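# Reassemble the aquarium canister filter using both arms

## Task

Rebuild the aquarium filter so that both trays sit fully seated at the bottom of the canister, the rubber ring lies in the groove around the canister rim, and the head is fitted with each of its two latches hooked onto the canister and each latch lever raised; the filter must be left upright.

## Robot and tools

Robot: two seven-joint arms, left_arm and right_arm, each ending in a two-pad parallel gripper. Calibrated base positions in the scene frame: left_arm (+0.040, +0.402, +0.031) m, right_arm (+0.026, -0.389, +0.031) m, each yawed only slightly (quat_wxyz about +1.000, 0, 0, +0.014 and +0.011).

Frames: the scene frame has its origin at table-top height, halfway between the nominal bases; +z is up, +x points out over the table, and left_arm is on the +y side (image left/right does not follow arm names). Fixed cameras and the table use the scene frame. Everything about a hand (position, quaternion, targets, offsets, wrist camera poses) uses that arm's own base frame, whose axes nearly match the scene axes. Gripper axes: fingers point along its +z, pads close along its y. end_effector_position is the spot between the pads when shut; fingertips extend about 19 mm past it closed, 6 mm fully open. Printed hand poses may be off by a few centimetres, more at long reach.

execute_actions(actions, cameras): actions is a list of actions; each action is a table of up to 15 rows, one row per 1/30 s step, and a short table repeats its final row to fill 15 steps. Every row holds 16 numbers in [-1, 1], both arms always present: left dx, dy, dz, rx, ry, rz, left gripper position, left gripper speed, then the same eight for the right arm. The six pose numbers are an offset, in the arm's base axes, from the Hand target at the moment that action began; every row counts from that same start, not from the row before. Scale: 1.0 equals 0.6 m or 180 degrees; rx, ry, rz form one rotation vector, turning about the Hand target position. Sending zeros re-requests the current Hand target; repeating an offset moves further. Gripper position is absolute: +1 open (85 mm), 0 about 45 mm, -1 shut, not linear in between, so check position_measured_pct (roughly 50 minus 50 times the position number). Gripper speed: -1 about 20 mm/s, 0 about 85, +1 about 150. Grippers begin open. cameras: list of names, ["all"], or []; images appear by default only when actions is empty.

move(target, speed, blend, blocking, cameras): target is one 16-number row in the same layout, or a list of up to 15 such rows; every row is an offset from the Hand targets held when the move starts, not from the previous row. speed is path top speed in m/s, 0.002 to 0.5 (default 0.25), one value or one per target; rotation is capped at twice that in rad/s and at 0.873 rad/s. blend in metres rounds corners (0 = stop at each). Paths last at least 0.5 s and are cut at 10 s; they do not avoid obstacles. blocking=false returns after about 0.5 s while motion continues. The result adds a move: line giving the ending (done, off_target, moving, held, fault) and limits (paced = pose clipped, held = steps withheld).

wait(seconds 0 to 10), stop() brakes a running move (fingers keep going), zoom_image(camera, region [x0, y0, x1, y1] in pixels, at most 504 by 504) on cam_head_left, cam_head_right, cam_high, cam_low, cam_left_wrist or cam_right_wrist (all 896x504), clear_fault(arm) after a reported torque fault, finished_scene(scene = current scene number) ends the scene irreversibly.

Results: end_effector_position and quaternion per arm; Hand target (your last commanded pose after clipping; next offsets start here; the gripper often rests a little short, so resend the gap as an offset); Tool commands; position_measured_pct; object_status (0 moving, 1 blocked opening, 2 stopped on an object before the requested position, 3 reached the position, pads met, or soft grip); motor_current_ma (about 1000 on a firm hold, near 0 in air); Joint velocities (may be omitted when all are noise); joint torques; Flange force along gripper axes (includes held weight, noisy); Wrist depth as a 7x7 grid of distances in mm (164 to 4000, - for none); step readings of positions for action calls.

Gripping: command a position narrower than the part and keep it. A slow close (speed -1) gives about 100 N per pad; speed 0 about 120 to 135 N; speed +1 from at least a centimetre wider and targeting a centimetre narrower gives about 225 to 245 N. A slow close ending within about 1 mm of the part's width is a weak hold reading 3. To release, send a position a few mm wider than the part. Fingers stay put until the position number changes by 0.01 or more. To leave a gripper alone, resend its previous position and speed; 0 is a real command.

Limits and cautions: each step the commanded orientation is clipped to within 32 degrees of the measured one; large wrist turns may swing the elbow. Joint speed caps are 1.39 rad/s for the first four joints and 1.22 for the last three. Arms are stiff: aiming even a few millimetres past a firm contact presses very hard, so back targets off to end a push. Joint torque limits are 104.5 N m (waist, shoulder, upper arm roll, elbow) and 51.3 N m (forearm roll, wrist pitch, wrist roll); exceeding one, or a joint straying more than 5 degrees from plan, stops that arm until clear_fault. A clearance check may hold commands that bring the arms close, but contact can still happen; any notable press between arms, including closing a gripper on the other's fingers, can fail the task. Motors heat when holding loads, reaching far or pushing; MOTOR HOT appears at 60 °C and at 75 °C the arm sinks for 30 to 60 s. Avoid drops, releasing moving parts, slams, fast swings of heavy loads, hard grips on parts still resting on something, and anything leaving the table, which fails the task. Loose parts may occasionally get nudged.

Each tool is called after "Call:" in YAML: its name, and indented under it one key for each argument.

## Session

Call:
execute_actions:
  actions: []

Scene clock: 0.00 s.
left_arm: end_effector_position=(+0.6481, -0.0937, +0.1399) position_measured_pct=0.0 object_status=3 motor_current_ma=0 end_effector_quat_wxyz=(+0.537, +0.539, -0.432, +0.484) | right_arm: end_effector_position=(+0.3947, -0.3412, +0.1968) position_measured_pct=0.0 object_status=3 motor_current_ma=0 end_effector_quat_wxyz=(-0.131, +0.720, +0.680, +0.050)
Joint positions: left_arm=[-0.452 1.499 0.26 0.763 1.173 1.73 2.642] | right_arm=[0.647 0.792 0.197 1.069 -0.241 1.558 0.783]
Joint velocities: within noise
Joint torques (N m): no reading
Flange force (N): no reading
Wrist depth (mm): cam_left_wrist=[3603 3565 3527 3527 3490 3282 3315 / 3643 3565 3453 3435 3400 3400 1120 / 3603 3508 3383 3435 3453 3250 3299 / 3508 3508 3418 3453 3349 1174 3315 / 3508 3527 3400 3383 3383 3299 3188 / 3471 3527 3366 3383 3219 3315 3250 / 3383 835 991 1118 1308 2411 2921] | cam_right_wrist=[457 447 437 426 417 407 399 / 445 436 426 416 407 399 391 / 435 424 415 406 398 390 382 / 424 414 405 398 389 381 375 / 413 405 397 388 381 374 366 / 404 395 387 381 372 366 359 / 396 386 379 371 365 358 352]
Hand target: left_arm +0.6481, -0.0937, +0.1399; +0.537, +0.539, -0.432, +0.484 | right_arm +0.3947, -0.3412, +0.1968; -0.131, +0.720, +0.680, +0.050
Tool commands: left_gripper/position=+1.0 left_gripper/speed=+1.0 right_gripper/position=+1.0 right_gripper/speed=+1.0

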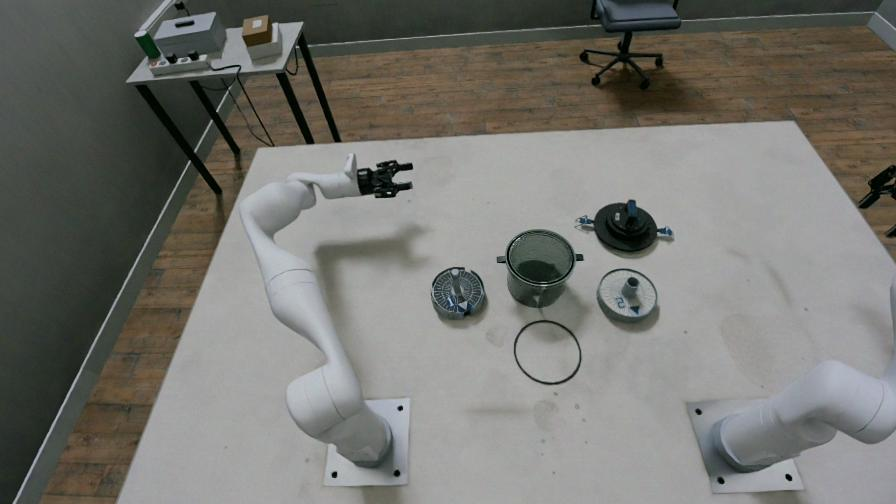

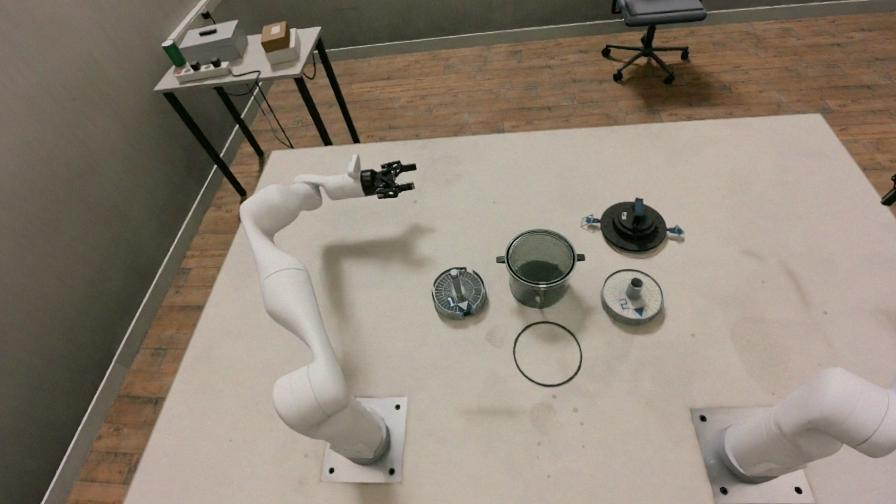

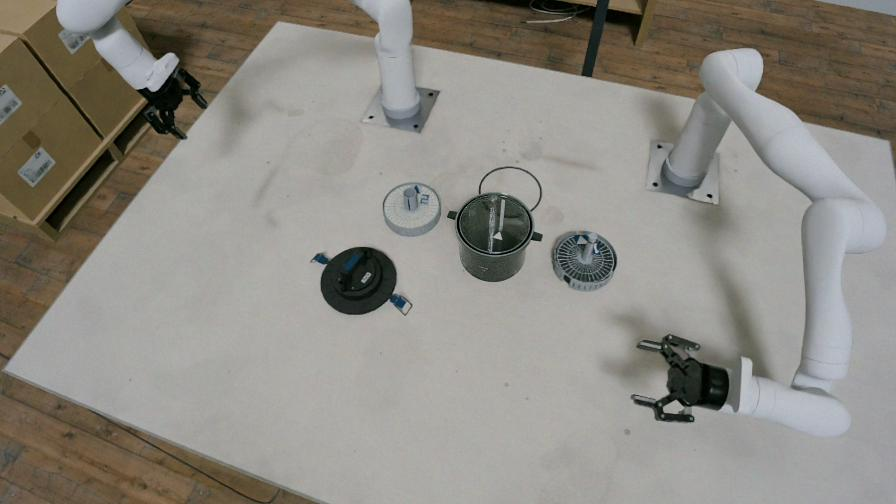

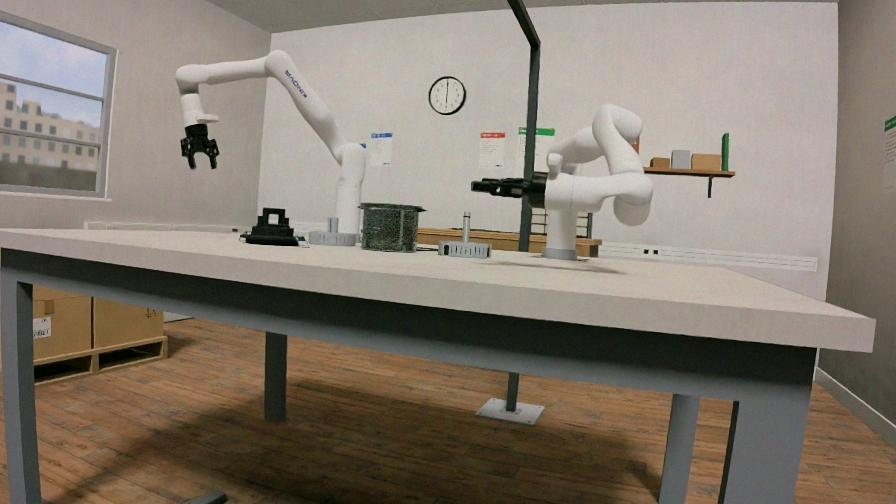

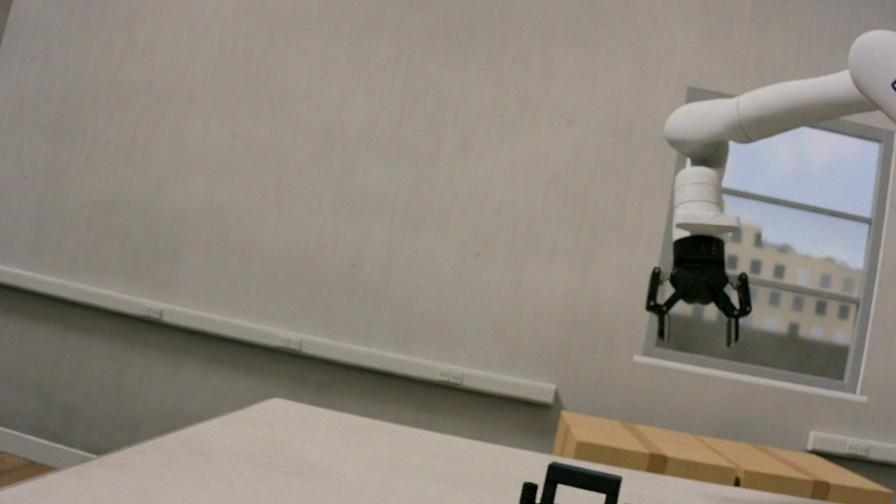

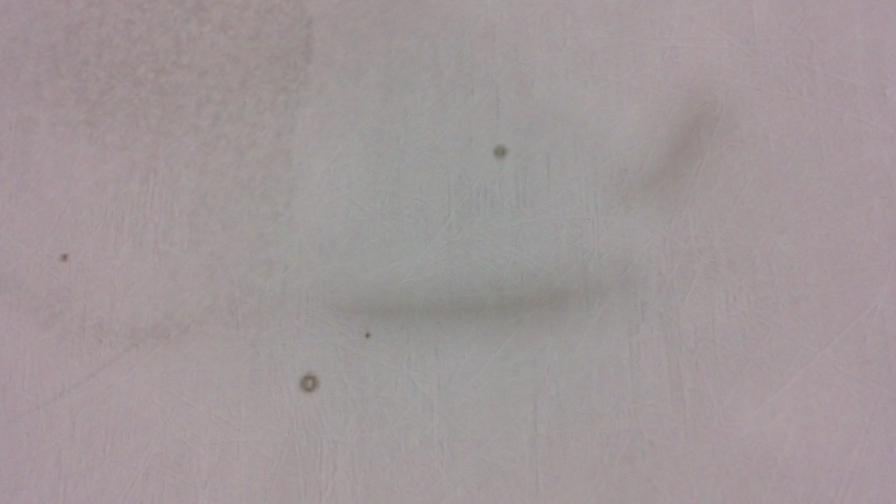

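Call:
zoom_image:
  camera: "cam_high"
  region: [280, 150, 640, 350]

Call:
zoom_image:
  camera: "cam_head_left"
  region: [400, 180, 700, 400]

Call:
zoom_image:
  camera: "cam_low"
  region: [220, 170, 520, 280]

Call:
zoom_image:
  camera: "cam_head_right"
  region: [400, 180, 700, 400]

Scaled by 1.400 from the camera's 896x504 image, which has a finer 1280x720 frame.

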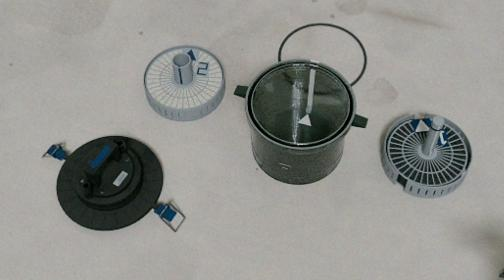

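Scaled by 1.680 from the camera's 896x504 image, which has a finer 1280x720 frame.

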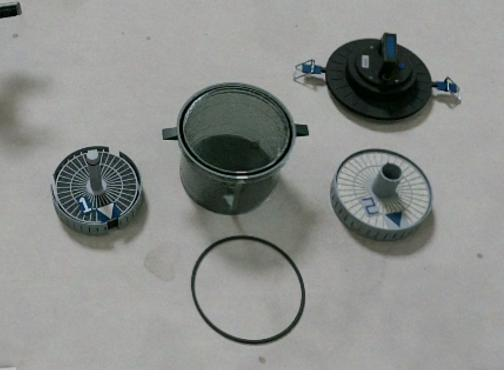

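Scaled by 1.680 from the camera's 896x504 image, which has a finer 1280x720 frame.

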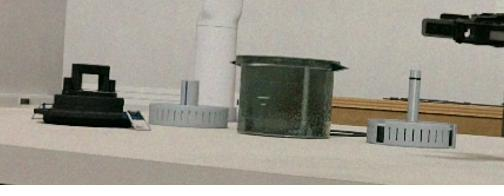

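Scaled by 1.680 from the camera's 896x504 image, which has a finer 1280x720 frame.

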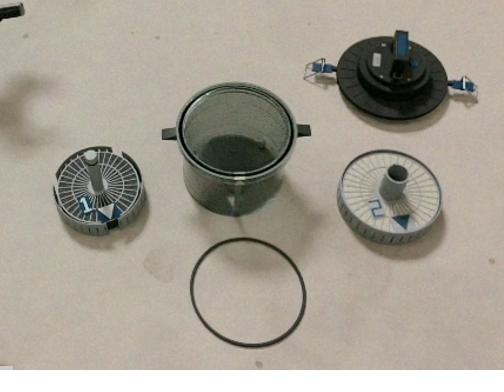

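Call:
move:
  target: [0,0,0,0,0,0,1,1,0,0.94,0.3,-0.0817,-0.0366,0.0181,1,1]
  cameras: ["cam_right_wrist","cam_head_left"]

Scene clock: 58.77 s.
left_arm: end_effector_position=(+0.6481, -0.0937, +0.1399) position_measured_pct=0.0 object_status=3 motor_current_ma=0 end_effector_quat_wxyz=(+0.537, +0.539, -0.432, +0.484) | right_arm: end_effector_position=(+0.3947, +0.2227, +0.3768) position_measured_pct=0.0 object_status=3 motor_current_ma=0 end_effector_quat_wxyz=(+0.000, +0.707, +0.707, +0.000)
Joint positions: left_arm=[-0.452 1.499 0.26 0.763 1.173 1.73 2.642] | right_arm=[-0.503 0.337 -0.1 1.215 0.033 1.592 -0.596]
Joint torques (N m): left_arm=[0.97 -27.13 5.36 -3.86 2.42 1.79 -0.01] | right_arm=[0.43 -15.49 -0.27 -9.74 0.04 0.26 -0.07]
Flange force (N): left_arm=[-2.2 -14.7 -5.9] | right_arm=[-1.2 -3.2 3.5]
Wrist depth (mm): cam_left_wrist=[3643 3471 3453 3400 3349 3282 611 / 3527 3490 3471 3400 3471 3383 3282 / 3565 3508 3453 3400 3400 3366 3250 / 3490 3418 3418 3366 3453 3383 3266 / 3508 3527 3490 3366 3366 3282 3282 / 3490 3349 3418 3299 3315 3234 3234 / 3282 836 990 1112 1308 2394 2883] | cam_right_wrist=[559 556 553 553 550 549 547 / 559 555 553 554 551 548 548 / 557 557 553 552 550 548 546 / 558 557 555 552 550 548 544 / 556 554 553 552 550 546 546 / 555 552 522 520 548 548 544 / 556 555 521 519 548 525 525]
Hand target: left_arm +0.6481, -0.0937, +0.1399; +0.537, +0.539, -0.432, +0.484 | right_arm +0.3947, +0.2228, +0.3768; +0.000, +0.707, +0.707, +0.000
Off the commanded pose: left_arm 0.000 m, 0 deg | right_arm 0.000 m, 0 deg.
move: done
Images, in order (width x height): cam_head_left 896x504, cam_right_wrist 896x504.

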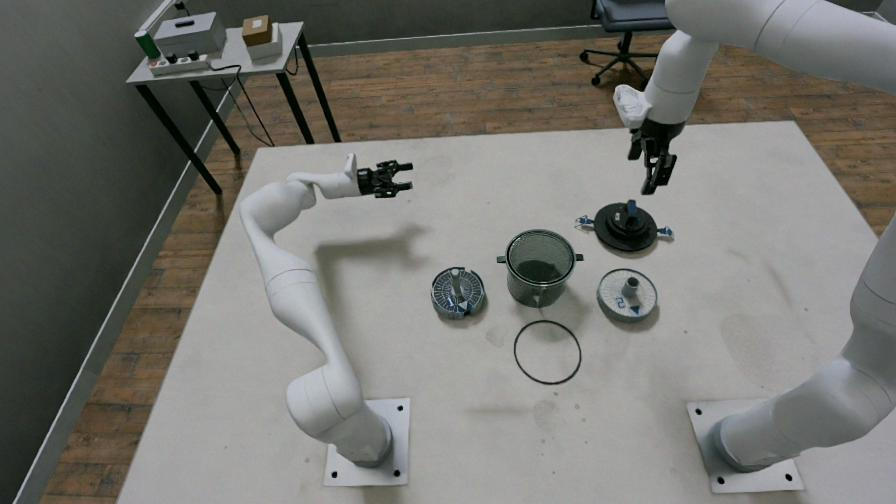

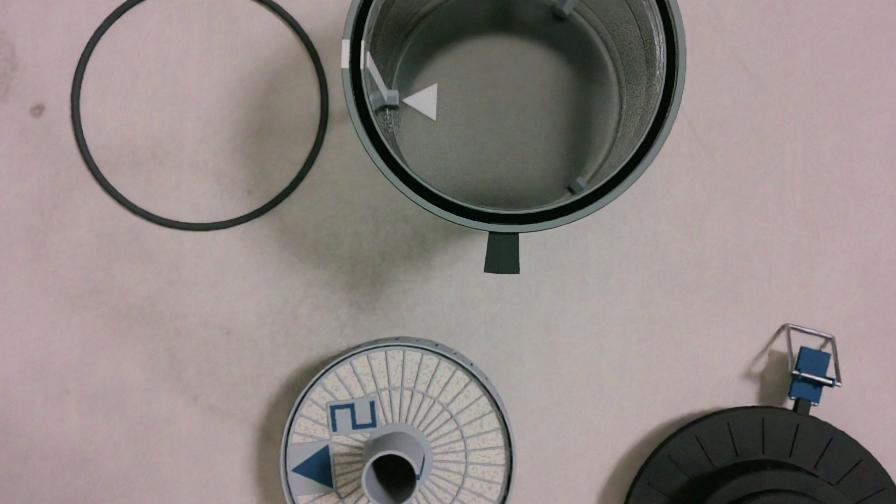

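Call:
move:
  target: [0,0,0,0,0,0,1,1,0.05,0.17,0.08,0,0,0,1,1]
  cameras: ["cam_right_wrist"]

Scene clock: 73.83 s.
left_arm: end_effector_position=(+0.6481, -0.0937, +0.1399) position_measured_pct=0.0 object_status=3 motor_current_ma=0 end_effector_quat_wxyz=(+0.537, +0.539, -0.432, +0.484) | right_arm: end_effector_position=(+0.4247, +0.3248, +0.4248) position_measured_pct=0.0 object_status=3 motor_current_ma=0 end_effector_quat_wxyz=(+0.000, +0.707, +0.707, +0.000)
Joint positions: left_arm=[-0.452 1.499 0.26 0.763 1.173 1.73 2.642] | right_arm=[-0.661 0.601 -0.108 0.632 0.064 1.911 -0.729]
Joint torques (N m): left_arm=[0.99 -27.15 5.37 -3.86 2.4 1.8 -0.03] | right_arm=[0.34 -20 -0.12 -9.01 0.04 0.17 -0.07]
Flange force (N): left_arm=[-2.2 -14.8 -5.9] | right_arm=[-1.8 -3.2 3.9]
Wrist depth (mm): cam_left_wrist=[3565 3508 3471 3435 3383 3299 3315 / 3490 3527 3490 3418 3418 3366 3400 / 3490 3584 3435 3383 3299 3234 3332 / 3623 3366 3471 3400 3366 3332 3332 / 3418 3490 3508 3383 3366 3250 3266 / 3435 3453 3383 3383 3332 3349 3203 / 3332 839 990 1122 1318 2429 2895] | cam_right_wrist=[605 606 604 576 597 596 594 / 606 604 601 598 596 596 593 / 606 602 602 599 597 596 594 / 605 603 601 598 598 594 593 / 603 603 601 598 596 594 593 / 603 602 599 597 594 594 593 / 602 603 601 597 596 592 590]
Hand target: left_arm +0.6481, -0.0937, +0.1399; +0.537, +0.539, -0.432, +0.484 | right_arm +0.4247, +0.3248, +0.4248; +0.000, +0.707, +0.707, +0.000
Off the commanded pose: left_arm 0.000 m, 0 deg | right_arm 0.000 m, 0 deg.
move: done
Images, in order (width x height): cam_right_wrist 896x504.

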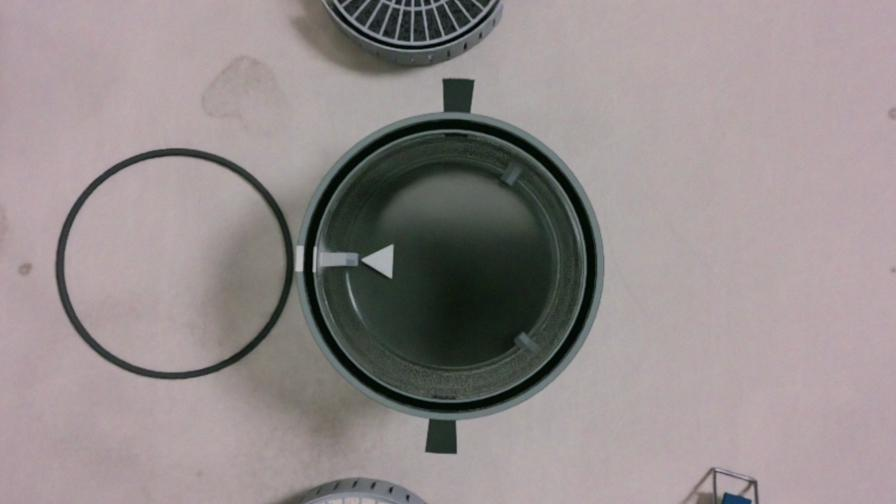

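Call:
move:
  target: [0,0,0,0,0,0,1,1,0,0,0,0,0,-0.5,1,1]
  cameras: ["cam_right_wrist","cam_head_right"]

Scene clock: 121.97 s.
left_arm: end_effector_position=(+0.6481, -0.0937, +0.1399) position_measured_pct=0.0 object_status=3 motor_current_ma=0 end_effector_quat_wxyz=(+0.537, +0.539, -0.432, +0.484) | right_arm: end_effector_position=(+0.4247, +0.3248, +0.4248) position_measured_pct=0.0 object_status=3 motor_current_ma=0 end_effector_quat_wxyz=(+0.000, +1.000, +0.000, +0.000)
Joint positions: left_arm=[-0.452 1.499 0.26 0.763 1.173 1.73 2.642] | right_arm=[-0.76 0.602 0.174 0.64 -0.104 1.905 -2.22]
Joint torques (N m): left_arm=[0.92 -27.11 5.35 -3.87 2.41 1.84 -0.02] | right_arm=[0.34 -19.83 0.77 -9.15 0.11 0.16 -0.08]
Flange force (N): left_arm=[-2.1 -14.6 -5.7] | right_arm=[-4.4 2.8 5.0]
Wrist depth (mm): cam_left_wrist=[3623 3400 3546 3435 3453 3332 3349 / 3684 3508 3435 3435 3315 3435 3234 / 3508 3527 3435 3418 3435 3349 3299 / 3453 3418 3435 3366 3527 3332 3349 / 3453 3418 3366 3400 3366 3349 3299 / 3453 3366 3418 3266 3366 3349 3282 / 3266 830 982 1128 1303 2360 2921] | cam_right_wrist=[605 602 601 599 598 597 550 / 602 601 599 599 597 573 540 / 602 601 601 599 596 575 548 / 601 603 599 598 597 596 594 / 573 602 599 596 595 597 596 / 571 575 600 599 598 566 594 / 573 601 599 597 596 564 592]
Hand target: left_arm +0.6481, -0.0937, +0.1399; +0.537, +0.539, -0.432, +0.484 | right_arm +0.4247, +0.3248, +0.4248; +0.000, +1.000, +0.000, +0.000
Off the commanded pose: left_arm 0.000 m, 0 deg | right_arm 0.000 m, 0 deg.
move: done
Images, in order (width x height): cam_head_right 896x504, cam_right_wrist 896x504.

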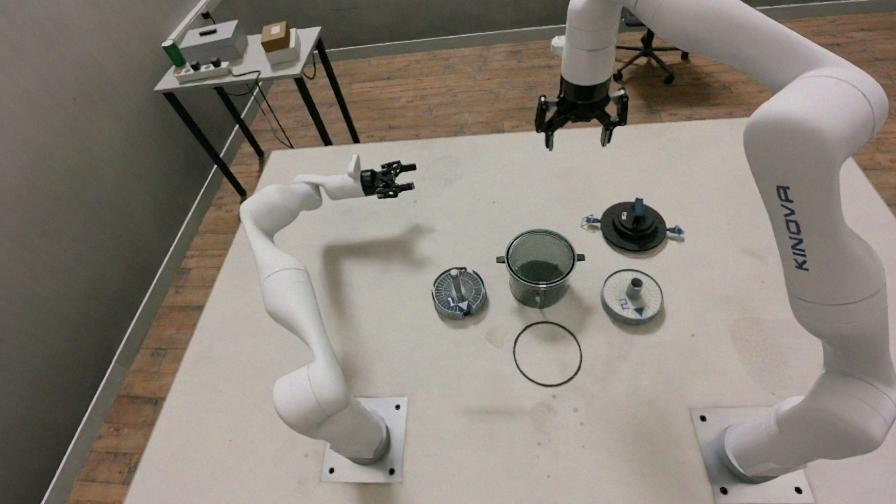

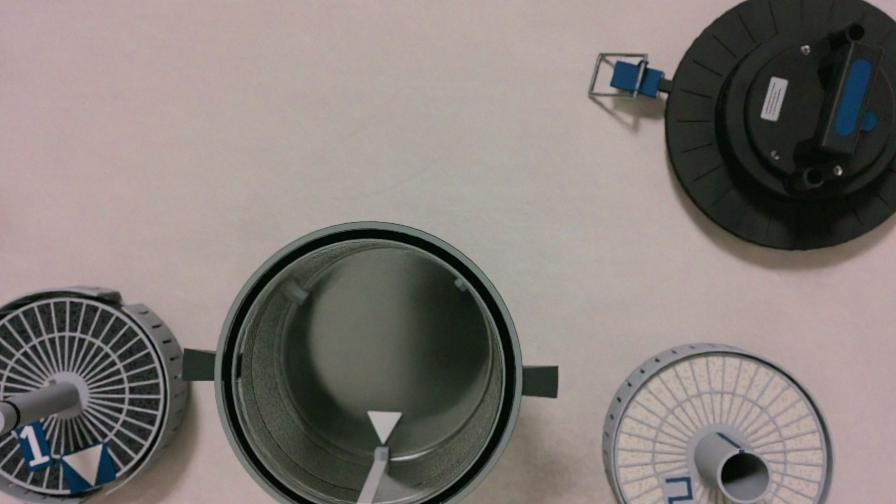

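Call:
move:
  target: [0,0,0,0,0,0,1,1,-0.146,0.393,0,0,0,0,1,1]
  cameras: ["cam_right_wrist","cam_head_right"]

Scene clock: 166.97 s.
left_arm: end_effector_position=(+0.6481, -0.0937, +0.1399) position_measured_pct=0.0 object_status=3 motor_current_ma=0 end_effector_quat_wxyz=(+0.537, +0.539, -0.432, +0.484) | right_arm: end_effector_position=(+0.3366, +0.5598, +0.4242) position_measured_pct=0.0 object_status=3 motor_current_ma=0 end_effector_quat_wxyz=(-0.092, +0.994, +0.000, +0.056)
Joint positions: left_arm=[-0.452 1.499 0.26 0.763 1.173 1.73 2.642] | right_arm=[-1.075 0.911 0.161 0.035 -0.147 1.981 -2.633]
Joint torques (N m): left_arm=[0.95 -27.15 5.38 -3.88 2.41 1.81 -0.05] | right_arm=[0.38 -23.92 0.53 -8.53 0.15 -0.35 0.21]
Flange force (N): left_arm=[-2.2 -14.8 -5.9] | right_arm=no reading
Wrist depth (mm): cam_left_wrist=[3565 3508 3490 3453 3453 3400 3234 / 3643 3584 3546 3349 3453 3315 3250 / 3584 3418 3435 3400 3435 3400 3266 / 3508 3471 3418 3332 3435 3266 3299 / 3471 3527 3453 3400 3315 3250 3332 / 3490 3366 3349 3299 3383 3282 3250 / 3349 835 987 1109 1300 2456 2934] | cam_right_wrist=[699 677 657 637 618 601 584 / 691 671 651 629 612 596 580 / 684 662 644 624 607 588 574 / 674 655 635 617 578 584 565 / 669 649 631 609 564 574 560 / 660 642 626 606 560 571 556 / 653 636 617 601 581 567 553]
Hand target: left_arm +0.6481, -0.0937, +0.1399; +0.537, +0.539, -0.432, +0.484 | right_arm +0.3371, +0.5606, +0.4248; +0.000, +1.000, +0.000, +0.000
Off the commanded pose: left_arm 0.000 m, 0 deg | right_arm 0.001 m, 12 deg.
elbow stopped short (right arm): the move would have taken joint 4 (elbow) straighter than the controller allows.
move: off_target (right_arm)
Images, in order (width x height): cam_head_right 896x504, cam_right_wrist 896x504.

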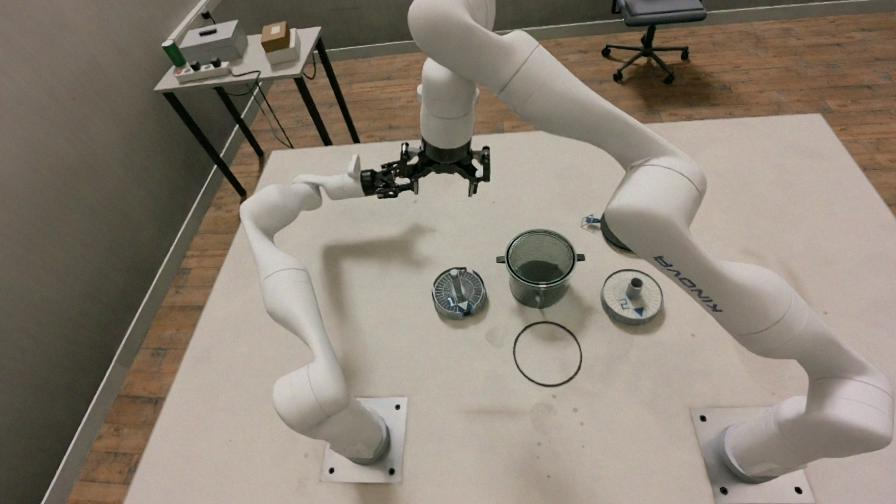

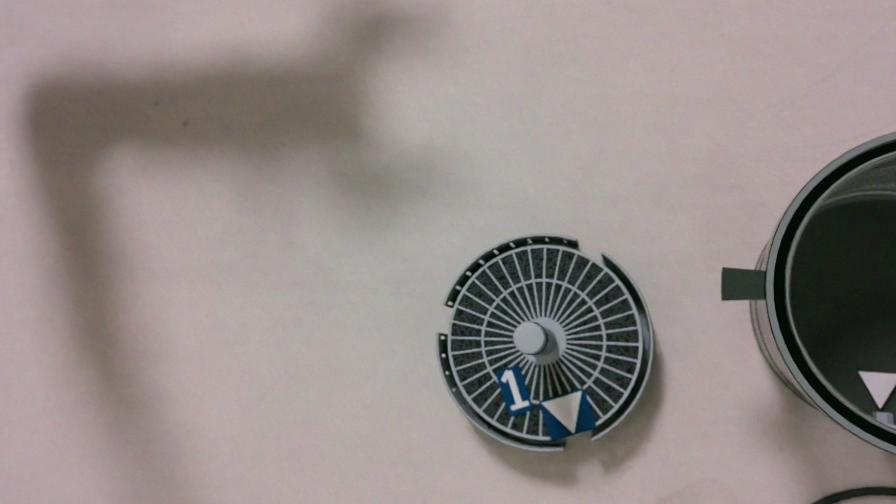

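Call:
move:
  target: [0,0,0,0,0,0,1,1,-0.072,-0.678,-0.041,0,0,0,1,1]
  cameras: ["cam_right_wrist"]

Call:
move:
  target: [-0.47,-0.113,0.433,0.5146,-0.0267,-0.054,1,1,0,0,0,0,0,0,1,1]
  cameras: ["cam_left_wrist","cam_head_right"]

Scene clock: 196.17 s.
left_arm: end_effector_position=(+0.6481, -0.0937, +0.1399) position_measured_pct=0.0 object_status=3 motor_current_ma=0 end_effector_quat_wxyz=(+0.537, +0.539, -0.432, +0.484) | right_arm: end_effector_position=(+0.2939, +0.1538, +0.4002) position_measured_pct=0.0 object_status=3 motor_current_ma=0 end_effector_quat_wxyz=(+0.000, +1.000, +0.000, +0.000)
Joint positions: left_arm=[-0.452 1.499 0.26 0.763 1.173 1.73 2.642] | right_arm=[-0.819 0.033 0.275 1.52 -0.009 1.59 -2.114]
Joint torques (N m): left_arm=[0.95 -27.11 5.34 -3.89 2.39 1.81 -0.02] | right_arm=[0.55 -9.18 -0.11 -9.68 0.11 0.13 -0.33]
Flange force (N): left_arm=[-2.1 -14.5 -5.8] | right_arm=[-1.2 1.1 2.9]
Wrist depth (mm): cam_left_wrist=[3527 3546 3508 3508 3471 3435 3366 / 3565 3546 3508 3435 3299 3471 3266 / 3565 3435 3400 3508 3366 3332 3315 / 3471 3490 3366 3471 3332 3315 3282 / 3527 3453 3418 3418 3366 3315 3250 / 3527 3527 3453 3349 3282 3188 3234 / 3234 839 984 1105 1316 2385 2934] | cam_right_wrist=[579 579 576 575 553 573 572 / 579 577 577 576 574 572 573 / 579 579 577 545 574 572 572 / 579 578 577 543 575 572 570 / 580 579 576 543 574 571 572 / 581 577 575 575 574 572 570 / 579 577 576 574 574 570 571]
Hand target: left_arm +0.6481, -0.0937, +0.1399; +0.537, +0.539, -0.432, +0.484 | right_arm +0.2939, +0.1538, +0.4002; +0.000, +1.000, +0.000, +0.000
Off the commanded pose: left_arm 0.000 m, 0 deg | right_arm 0.000 m, 0 deg.
move: done
Images, in order (width x height): cam_right_wrist 896x504.

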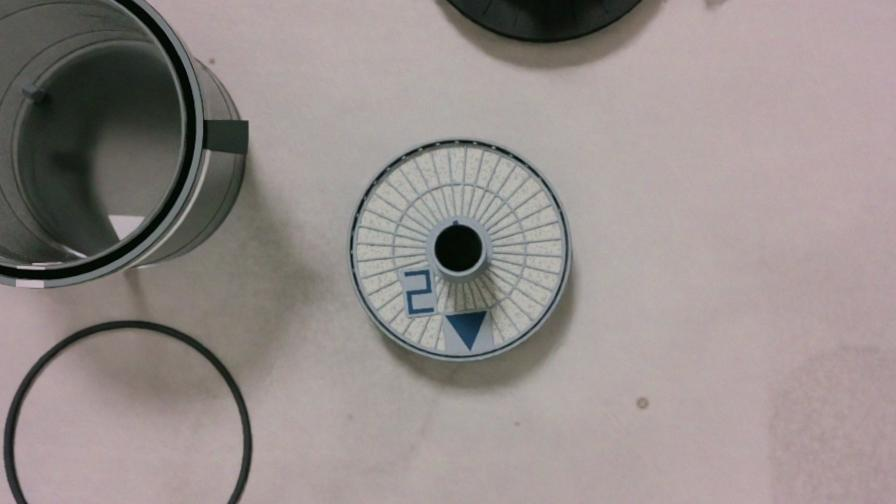

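Scene clock: 199.93 s.
left_arm: end_effector_position=(+0.3661, -0.1615, +0.3997) position_measured_pct=0.0 object_status=3 motor_current_ma=0 end_effector_quat_wxyz=(+0.000, +0.707, -0.707, +0.000) | right_arm: end_effector_position=(+0.2939, +0.1538, +0.4002) position_measured_pct=0.0 object_status=3 motor_current_ma=0 end_effector_quat_wxyz=(+0.000, +1.000, +0.000, +0.000)
Joint positions: left_arm=[0.348 0.204 0.006 1.322 -0.001 1.615 3.497] | right_arm=[-0.819 0.033 0.275 1.52 -0.009 1.59 -2.114]
Joint torques (N m): left_arm=[0.92 -13.95 0.73 -7.2 0.21 -0.04 -0.03] | right_arm=[0.38 -9.11 0.01 -9.65 0.12 0.15 -0.08]
Flange force (N): left_arm=[1.1 -7.8 -6.7] | right_arm=[-1.8 0.7 2.9]
Wrist depth (mm): cam_left_wrist=[573 572 573 575 573 574 575 / 575 574 574 574 578 574 574 / 571 573 574 546 573 575 575 / 573 571 573 547 573 572 572 / 573 573 571 544 573 576 573 / 570 571 572 573 573 572 574 / 568 572 572 569 571 571 577] | cam_right_wrist=[580 578 577 575 553 572 572 / 580 579 577 575 574 573 571 / 579 578 579 544 573 573 571 / 578 578 576 544 572 571 571 / 581 578 576 545 573 572 570 / 579 579 576 575 574 572 570 / 578 577 576 575 574 571 570]
Hand target: left_arm +0.3661, -0.1615, +0.3997; +0.000, +0.707, -0.707, +0.000 | right_arm +0.2939, +0.1538, +0.4002; +0.000, +1.000, +0.000, +0.000
Off the commanded pose: left_arm 0.000 m, 0 deg | right_arm 0.000 m, 0 deg.
move: done
Images, in order (width x height): cam_head_right 896x504, cam_left_wrist 896x504.

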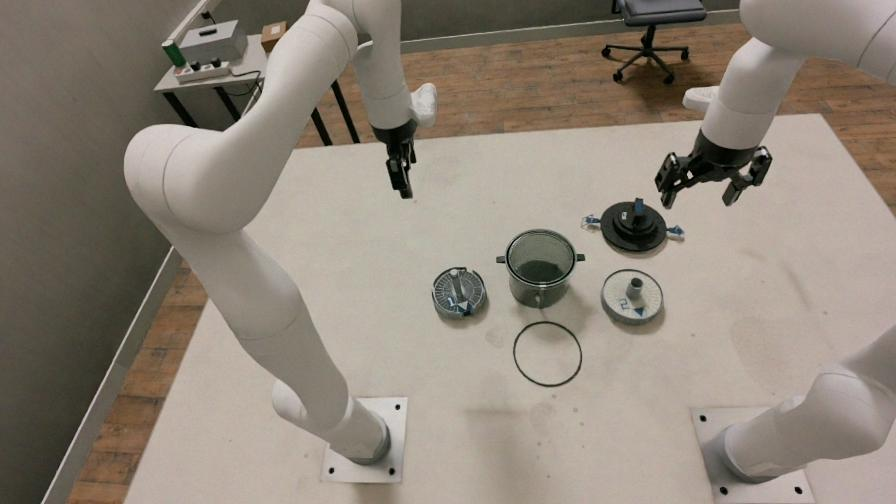

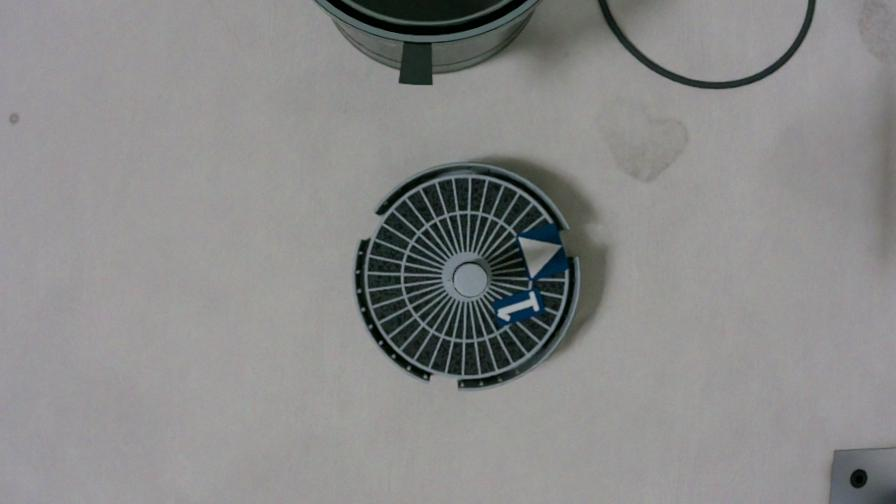

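Call:
zoom_image:
  camera: "cam_left_wrist"
  region: [330, 140, 610, 410]

Call:
zoom_image:
  camera: "cam_right_wrist"
  region: [330, 120, 600, 380]

Scaled by 1.800 from the camera's 896x504 image, which has a finer 1280x720 frame.

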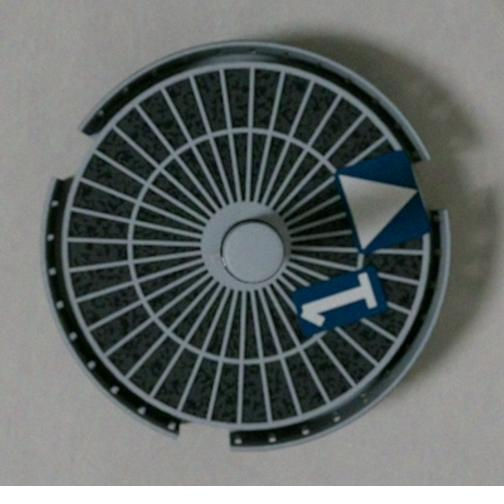

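This scene's latest camera images include none from cam_right_wrist. They are from: cam_head_right, cam_left_wrist. cam_right_wrist's image comes with the result of a call that names it in "cameras".

Call:
move:
  target: [0,0,0,0,0,-0.5,1,1,0,0,0,0,0,0,1,1]
  cameras: ["cam_left_wrist","cam_right_wrist"]

Call:
zoom_image:
  camera: "cam_right_wrist"
  region: [330, 120, 600, 380]

Scene clock: 236.23 s.
left_arm: end_effector_position=(+0.3661, -0.1615, +0.3996) position_measured_pct=0.0 object_status=3 motor_current_ma=0 end_effector_quat_wxyz=(+0.000, +0.000, +1.000, +0.000) | right_arm: end_effector_position=(+0.2939, +0.1538, +0.4002) position_measured_pct=0.0 object_status=3 motor_current_ma=0 end_effector_quat_wxyz=(+0.000, +1.000, +0.000, +0.000)
Joint positions: left_arm=[0.198 0.205 0.203 1.327 -0.041 1.615 1.967] | right_arm=[-0.819 0.033 0.275 1.52 -0.009 1.59 -2.114]
Joint torques (N m): left_arm=[0.96 -13.51 1.05 -7.17 0.12 0.01 -0.05] | right_arm=[0.39 -9.13 0.05 -9.62 0.1 0.13 -0.07]
Flange force (N): left_arm=[-7.1 -0.7 -6.5] | right_arm=[-1.7 0.5 2.7]
Wrist depth (mm): cam_left_wrist=[574 576 577 578 575 576 577 / 573 574 575 575 575 576 575 / 572 575 573 576 575 573 572 / 574 573 544 572 573 576 576 / 572 571 545 543 573 574 573 / 573 572 544 566 573 571 573 / 570 572 573 573 572 572 573] | cam_right_wrist=[580 579 577 578 553 573 570 / 580 577 578 576 575 572 571 / 581 578 579 544 574 571 571 / 579 579 577 543 574 574 571 / 579 577 576 544 573 571 570 / 580 577 575 574 573 570 570 / 577 579 577 576 573 573 569]
Hand target: left_arm +0.3661, -0.1615, +0.3997; +0.000, +0.000, +1.000, +0.000 | right_arm +0.2939, +0.1538, +0.4002; +0.000, +1.000, +0.000, +0.000
Off the commanded pose: left_arm 0.000 m, 0 deg | right_arm 0.000 m, 0 deg.
move: done
Images, in order (width x height): cam_left_wrist 896x504, cam_right_wrist 896x504.

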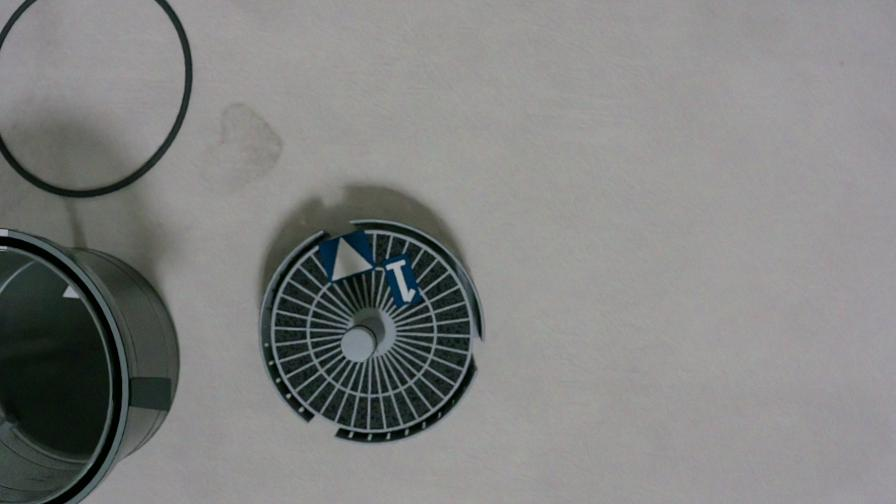

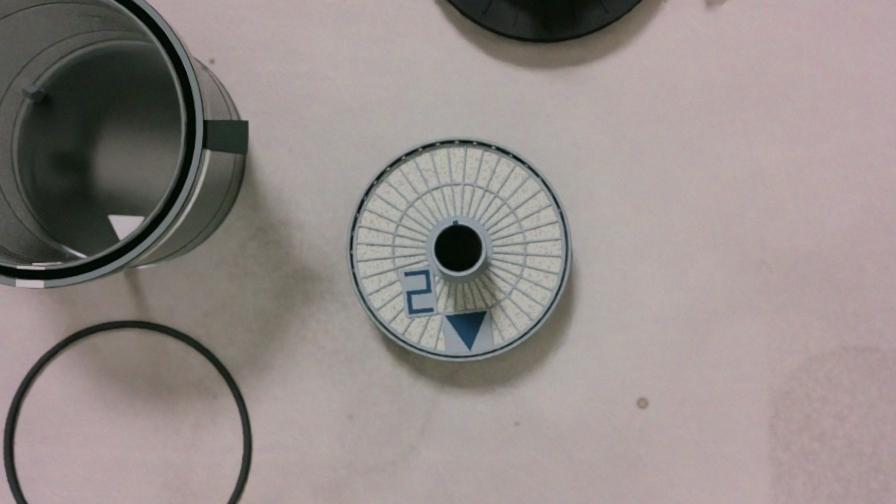

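Scaled by 1.867 from the camera's 896x504 image, which has a finer 1280x720 frame.

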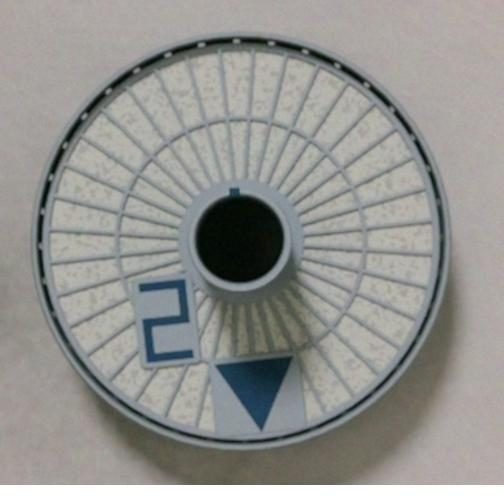

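Call:
move:
  target:
    - [-0.0217,-0.0787,-0.4,0,0,0.5,1,1,0,0,0,0,0,0,1,1]
  cameras: ["cam_head_left","cam_head_right","cam_high","cam_low"]

Scene clock: 268.93 s.
left_arm: end_effector_position=(+0.3531, -0.2088, +0.1597) position_measured_pct=0.0 object_status=3 motor_current_ma=0 end_effector_quat_wxyz=(+0.000, +0.707, -0.707, +0.000) | right_arm: end_effector_position=(+0.2939, +0.1538, +0.4002) position_measured_pct=0.0 object_status=3 motor_current_ma=0 end_effector_quat_wxyz=(+0.000, +1.000, +0.000, +0.000)
Joint positions: left_arm=[0.495 0.408 -0.029 1.852 0.016 0.881 3.6] | right_arm=[-0.819 0.033 0.275 1.52 -0.009 1.59 -2.114]
Joint torques (N m): left_arm=[0.97 -15.79 0.77 -5.16 0.15 -0.1 0.04] | right_arm=[0.36 -9.07 0.02 -9.66 0.11 0.12 -0.11]
Flange force (N): left_arm=[1.5 -7.4 -2.2] | right_arm=[-1.8 0.8 2.8]
Wrist depth (mm): cam_left_wrist=[335 335 219 336 335 335 336 / 334 334 334 335 336 335 336 / 335 334 334 335 335 336 335 / 335 334 335 306 335 335 335 / 334 334 306 306 306 336 335 / 334 334 305 304 305 334 336 / 333 334 306 222 305 334 335] | cam_right_wrist=[581 578 577 576 553 573 571 / 580 578 577 575 573 573 570 / 581 578 576 545 574 572 571 / 580 577 577 543 573 572 572 / 579 578 575 543 573 571 571 / 580 578 576 576 572 570 572 / 579 577 575 574 571 572 570]
Hand target: left_arm +0.3531, -0.2087, +0.1597; +0.000, +0.707, -0.707, +0.000 | right_arm +0.2939, +0.1538, +0.4002; +0.000, +1.000, +0.000, +0.000
Off the commanded pose: left_arm 0.000 m, 0 deg | right_arm 0.000 m, 0 deg.
move: done
Images, in order (width x height): cam_head_left 896x504, cam_head_right 896x504, cam_high 896x504, cam_low 896x504.

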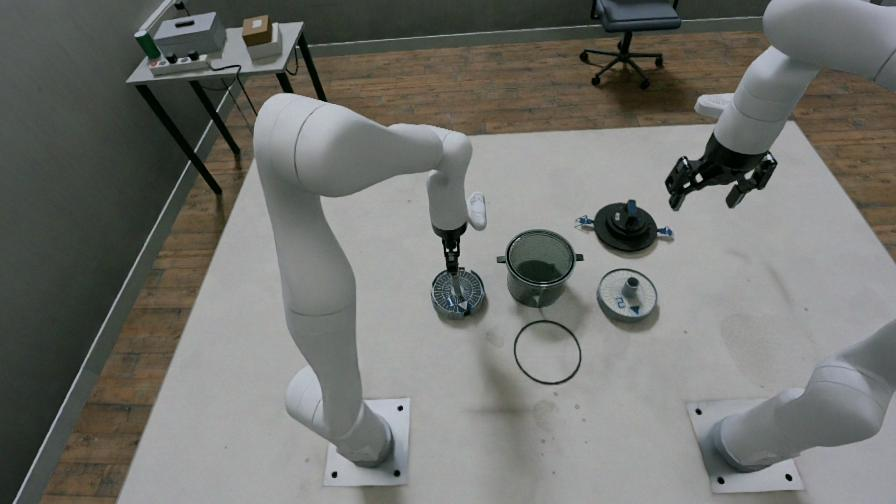

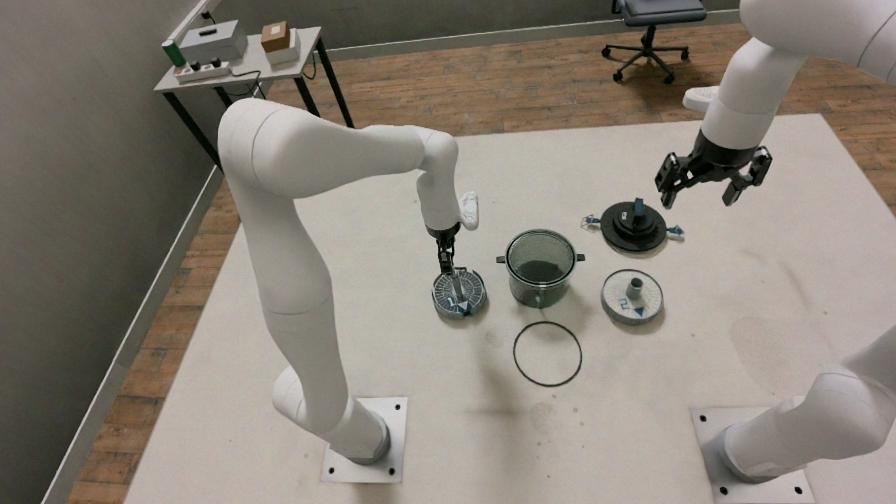

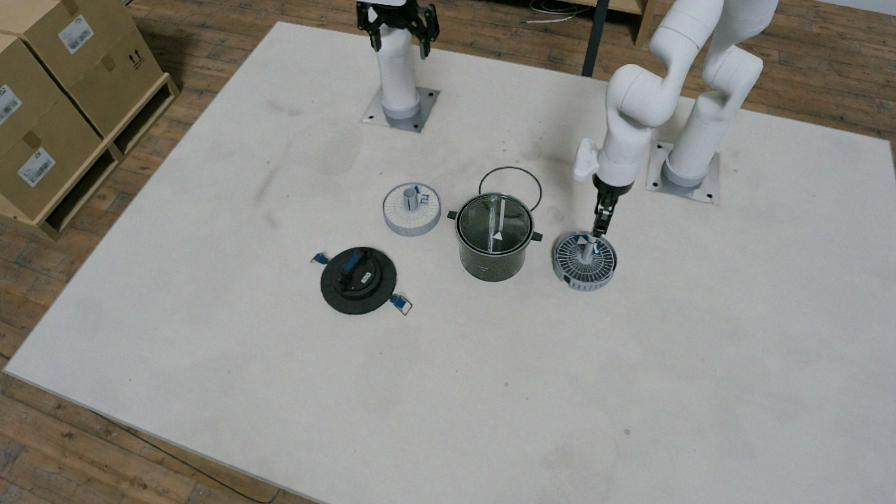

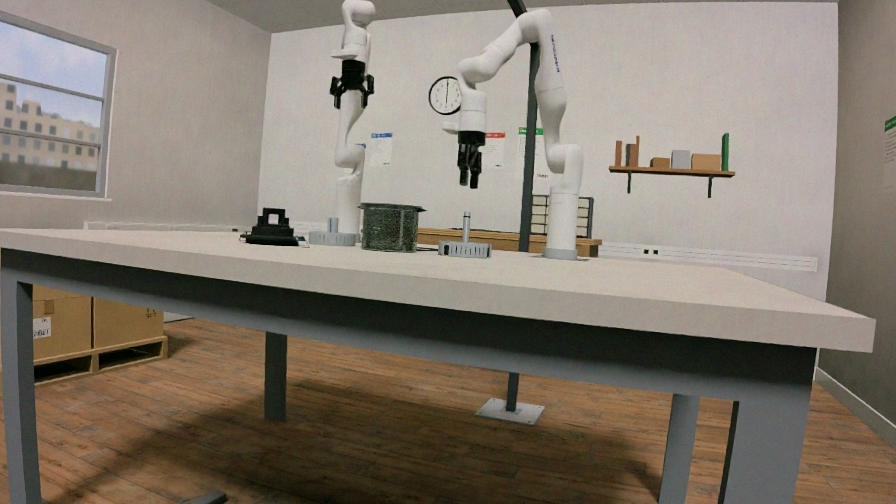

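Call:
move:
  target: [0,0,-0.178,0,0,0,1,1,0,0,0,0,0,0,1,1]
  speed: 0.12
  cameras: ["cam_low","cam_high"]

Call:
zoom_image:
  camera: "cam_low"
  region: [340, 140, 540, 280]

Call:
zoom_image:
  camera: "cam_high"
  region: [430, 140, 650, 300]

Scene clock: 278.83 s.
left_arm: end_effector_position=(+0.3531, -0.2088, +0.0529) position_measured_pct=0.0 object_status=3 motor_current_ma=0 end_effector_quat_wxyz=(+0.000, +0.707, -0.707, +0.000) | right_arm: end_effector_position=(+0.2939, +0.1538, +0.4002) position_measured_pct=0.0 object_status=3 motor_current_ma=0 end_effector_quat_wxyz=(+0.000, +1.000, +0.000, +0.000)
Joint positions: left_arm=[0.492 0.61 -0.027 1.966 0.03 0.566 3.587] | right_arm=[-0.819 0.033 0.275 1.52 -0.009 1.59 -2.114]
Joint torques (N m): left_arm=[0.95 -17.34 0.75 -2.98 0.11 -0.17 -0.04] | right_arm=[0.36 -9.1 0.03 -9.61 0.11 0.13 -0.08]
Flange force (N): left_arm=[1.9 -7.7 -0.3] | right_arm=[-1.7 0.6 2.7]
Wrist depth (mm): cam_left_wrist=[228 229 229 229 229 229 229 / 228 229 228 229 229 229 229 / 228 228 228 228 229 229 229 / 228 228 200 200 200 229 229 / 228 228 200 200 200 228 229 / 228 200 200 199 200 228 228 / 228 199 199 198 198 198 228] | cam_right_wrist=[581 578 577 575 553 573 571 / 580 578 575 576 575 574 572 / 580 578 578 543 575 572 573 / 580 578 576 545 573 573 570 / 578 578 576 543 571 572 571 / 580 578 577 575 572 570 568 / 579 576 577 574 574 571 570]
Hand target: left_arm +0.3531, -0.2088, +0.0529; +0.000, +0.707, -0.707, +0.000 | right_arm +0.2939, +0.1538, +0.4002; +0.000, +1.000, +0.000, +0.000
Off the commanded pose: left_arm 0.000 m, 0 deg | right_arm 0.000 m, 0 deg.
move: done
Images, in order (width x height): cam_high 896x504, cam_low 896x504.

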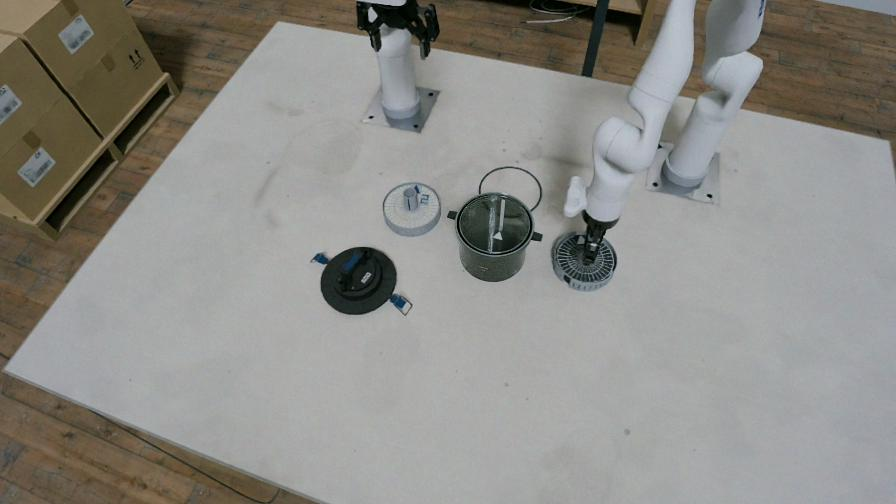

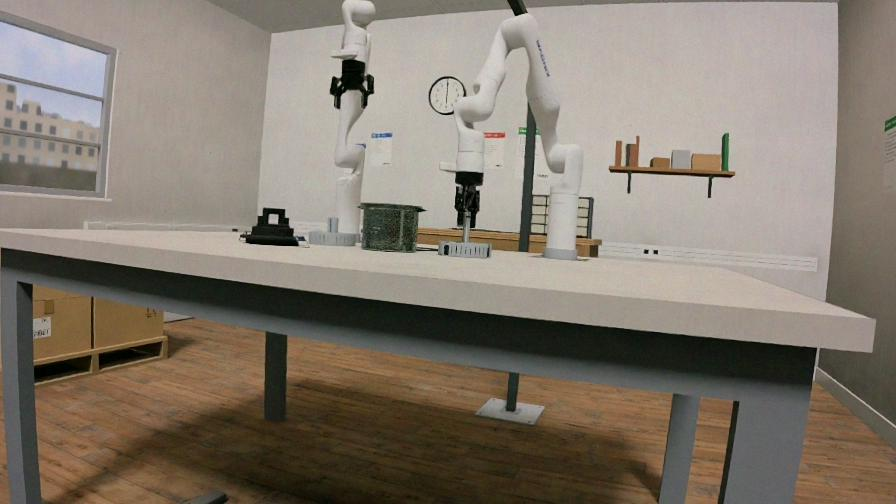

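Scaled by 2.520 from the camera's 896x504 image, which has a finer 1280x720 frame.

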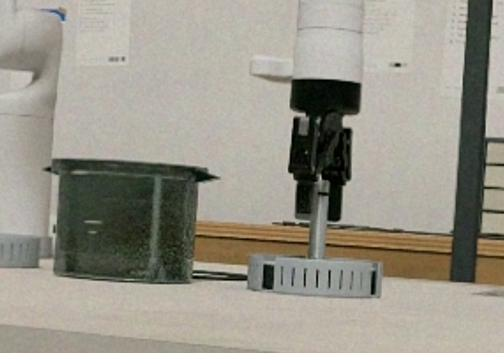

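Scaled by 2.291 from the camera's 896x504 image, which has a finer 1280x720 frame.

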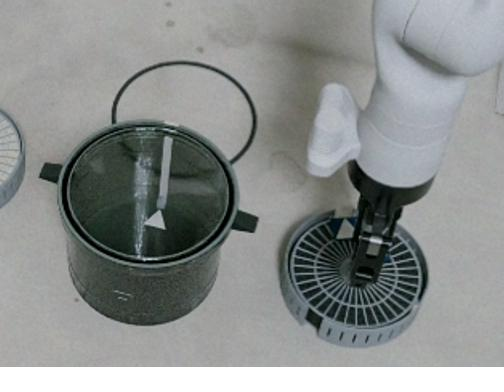

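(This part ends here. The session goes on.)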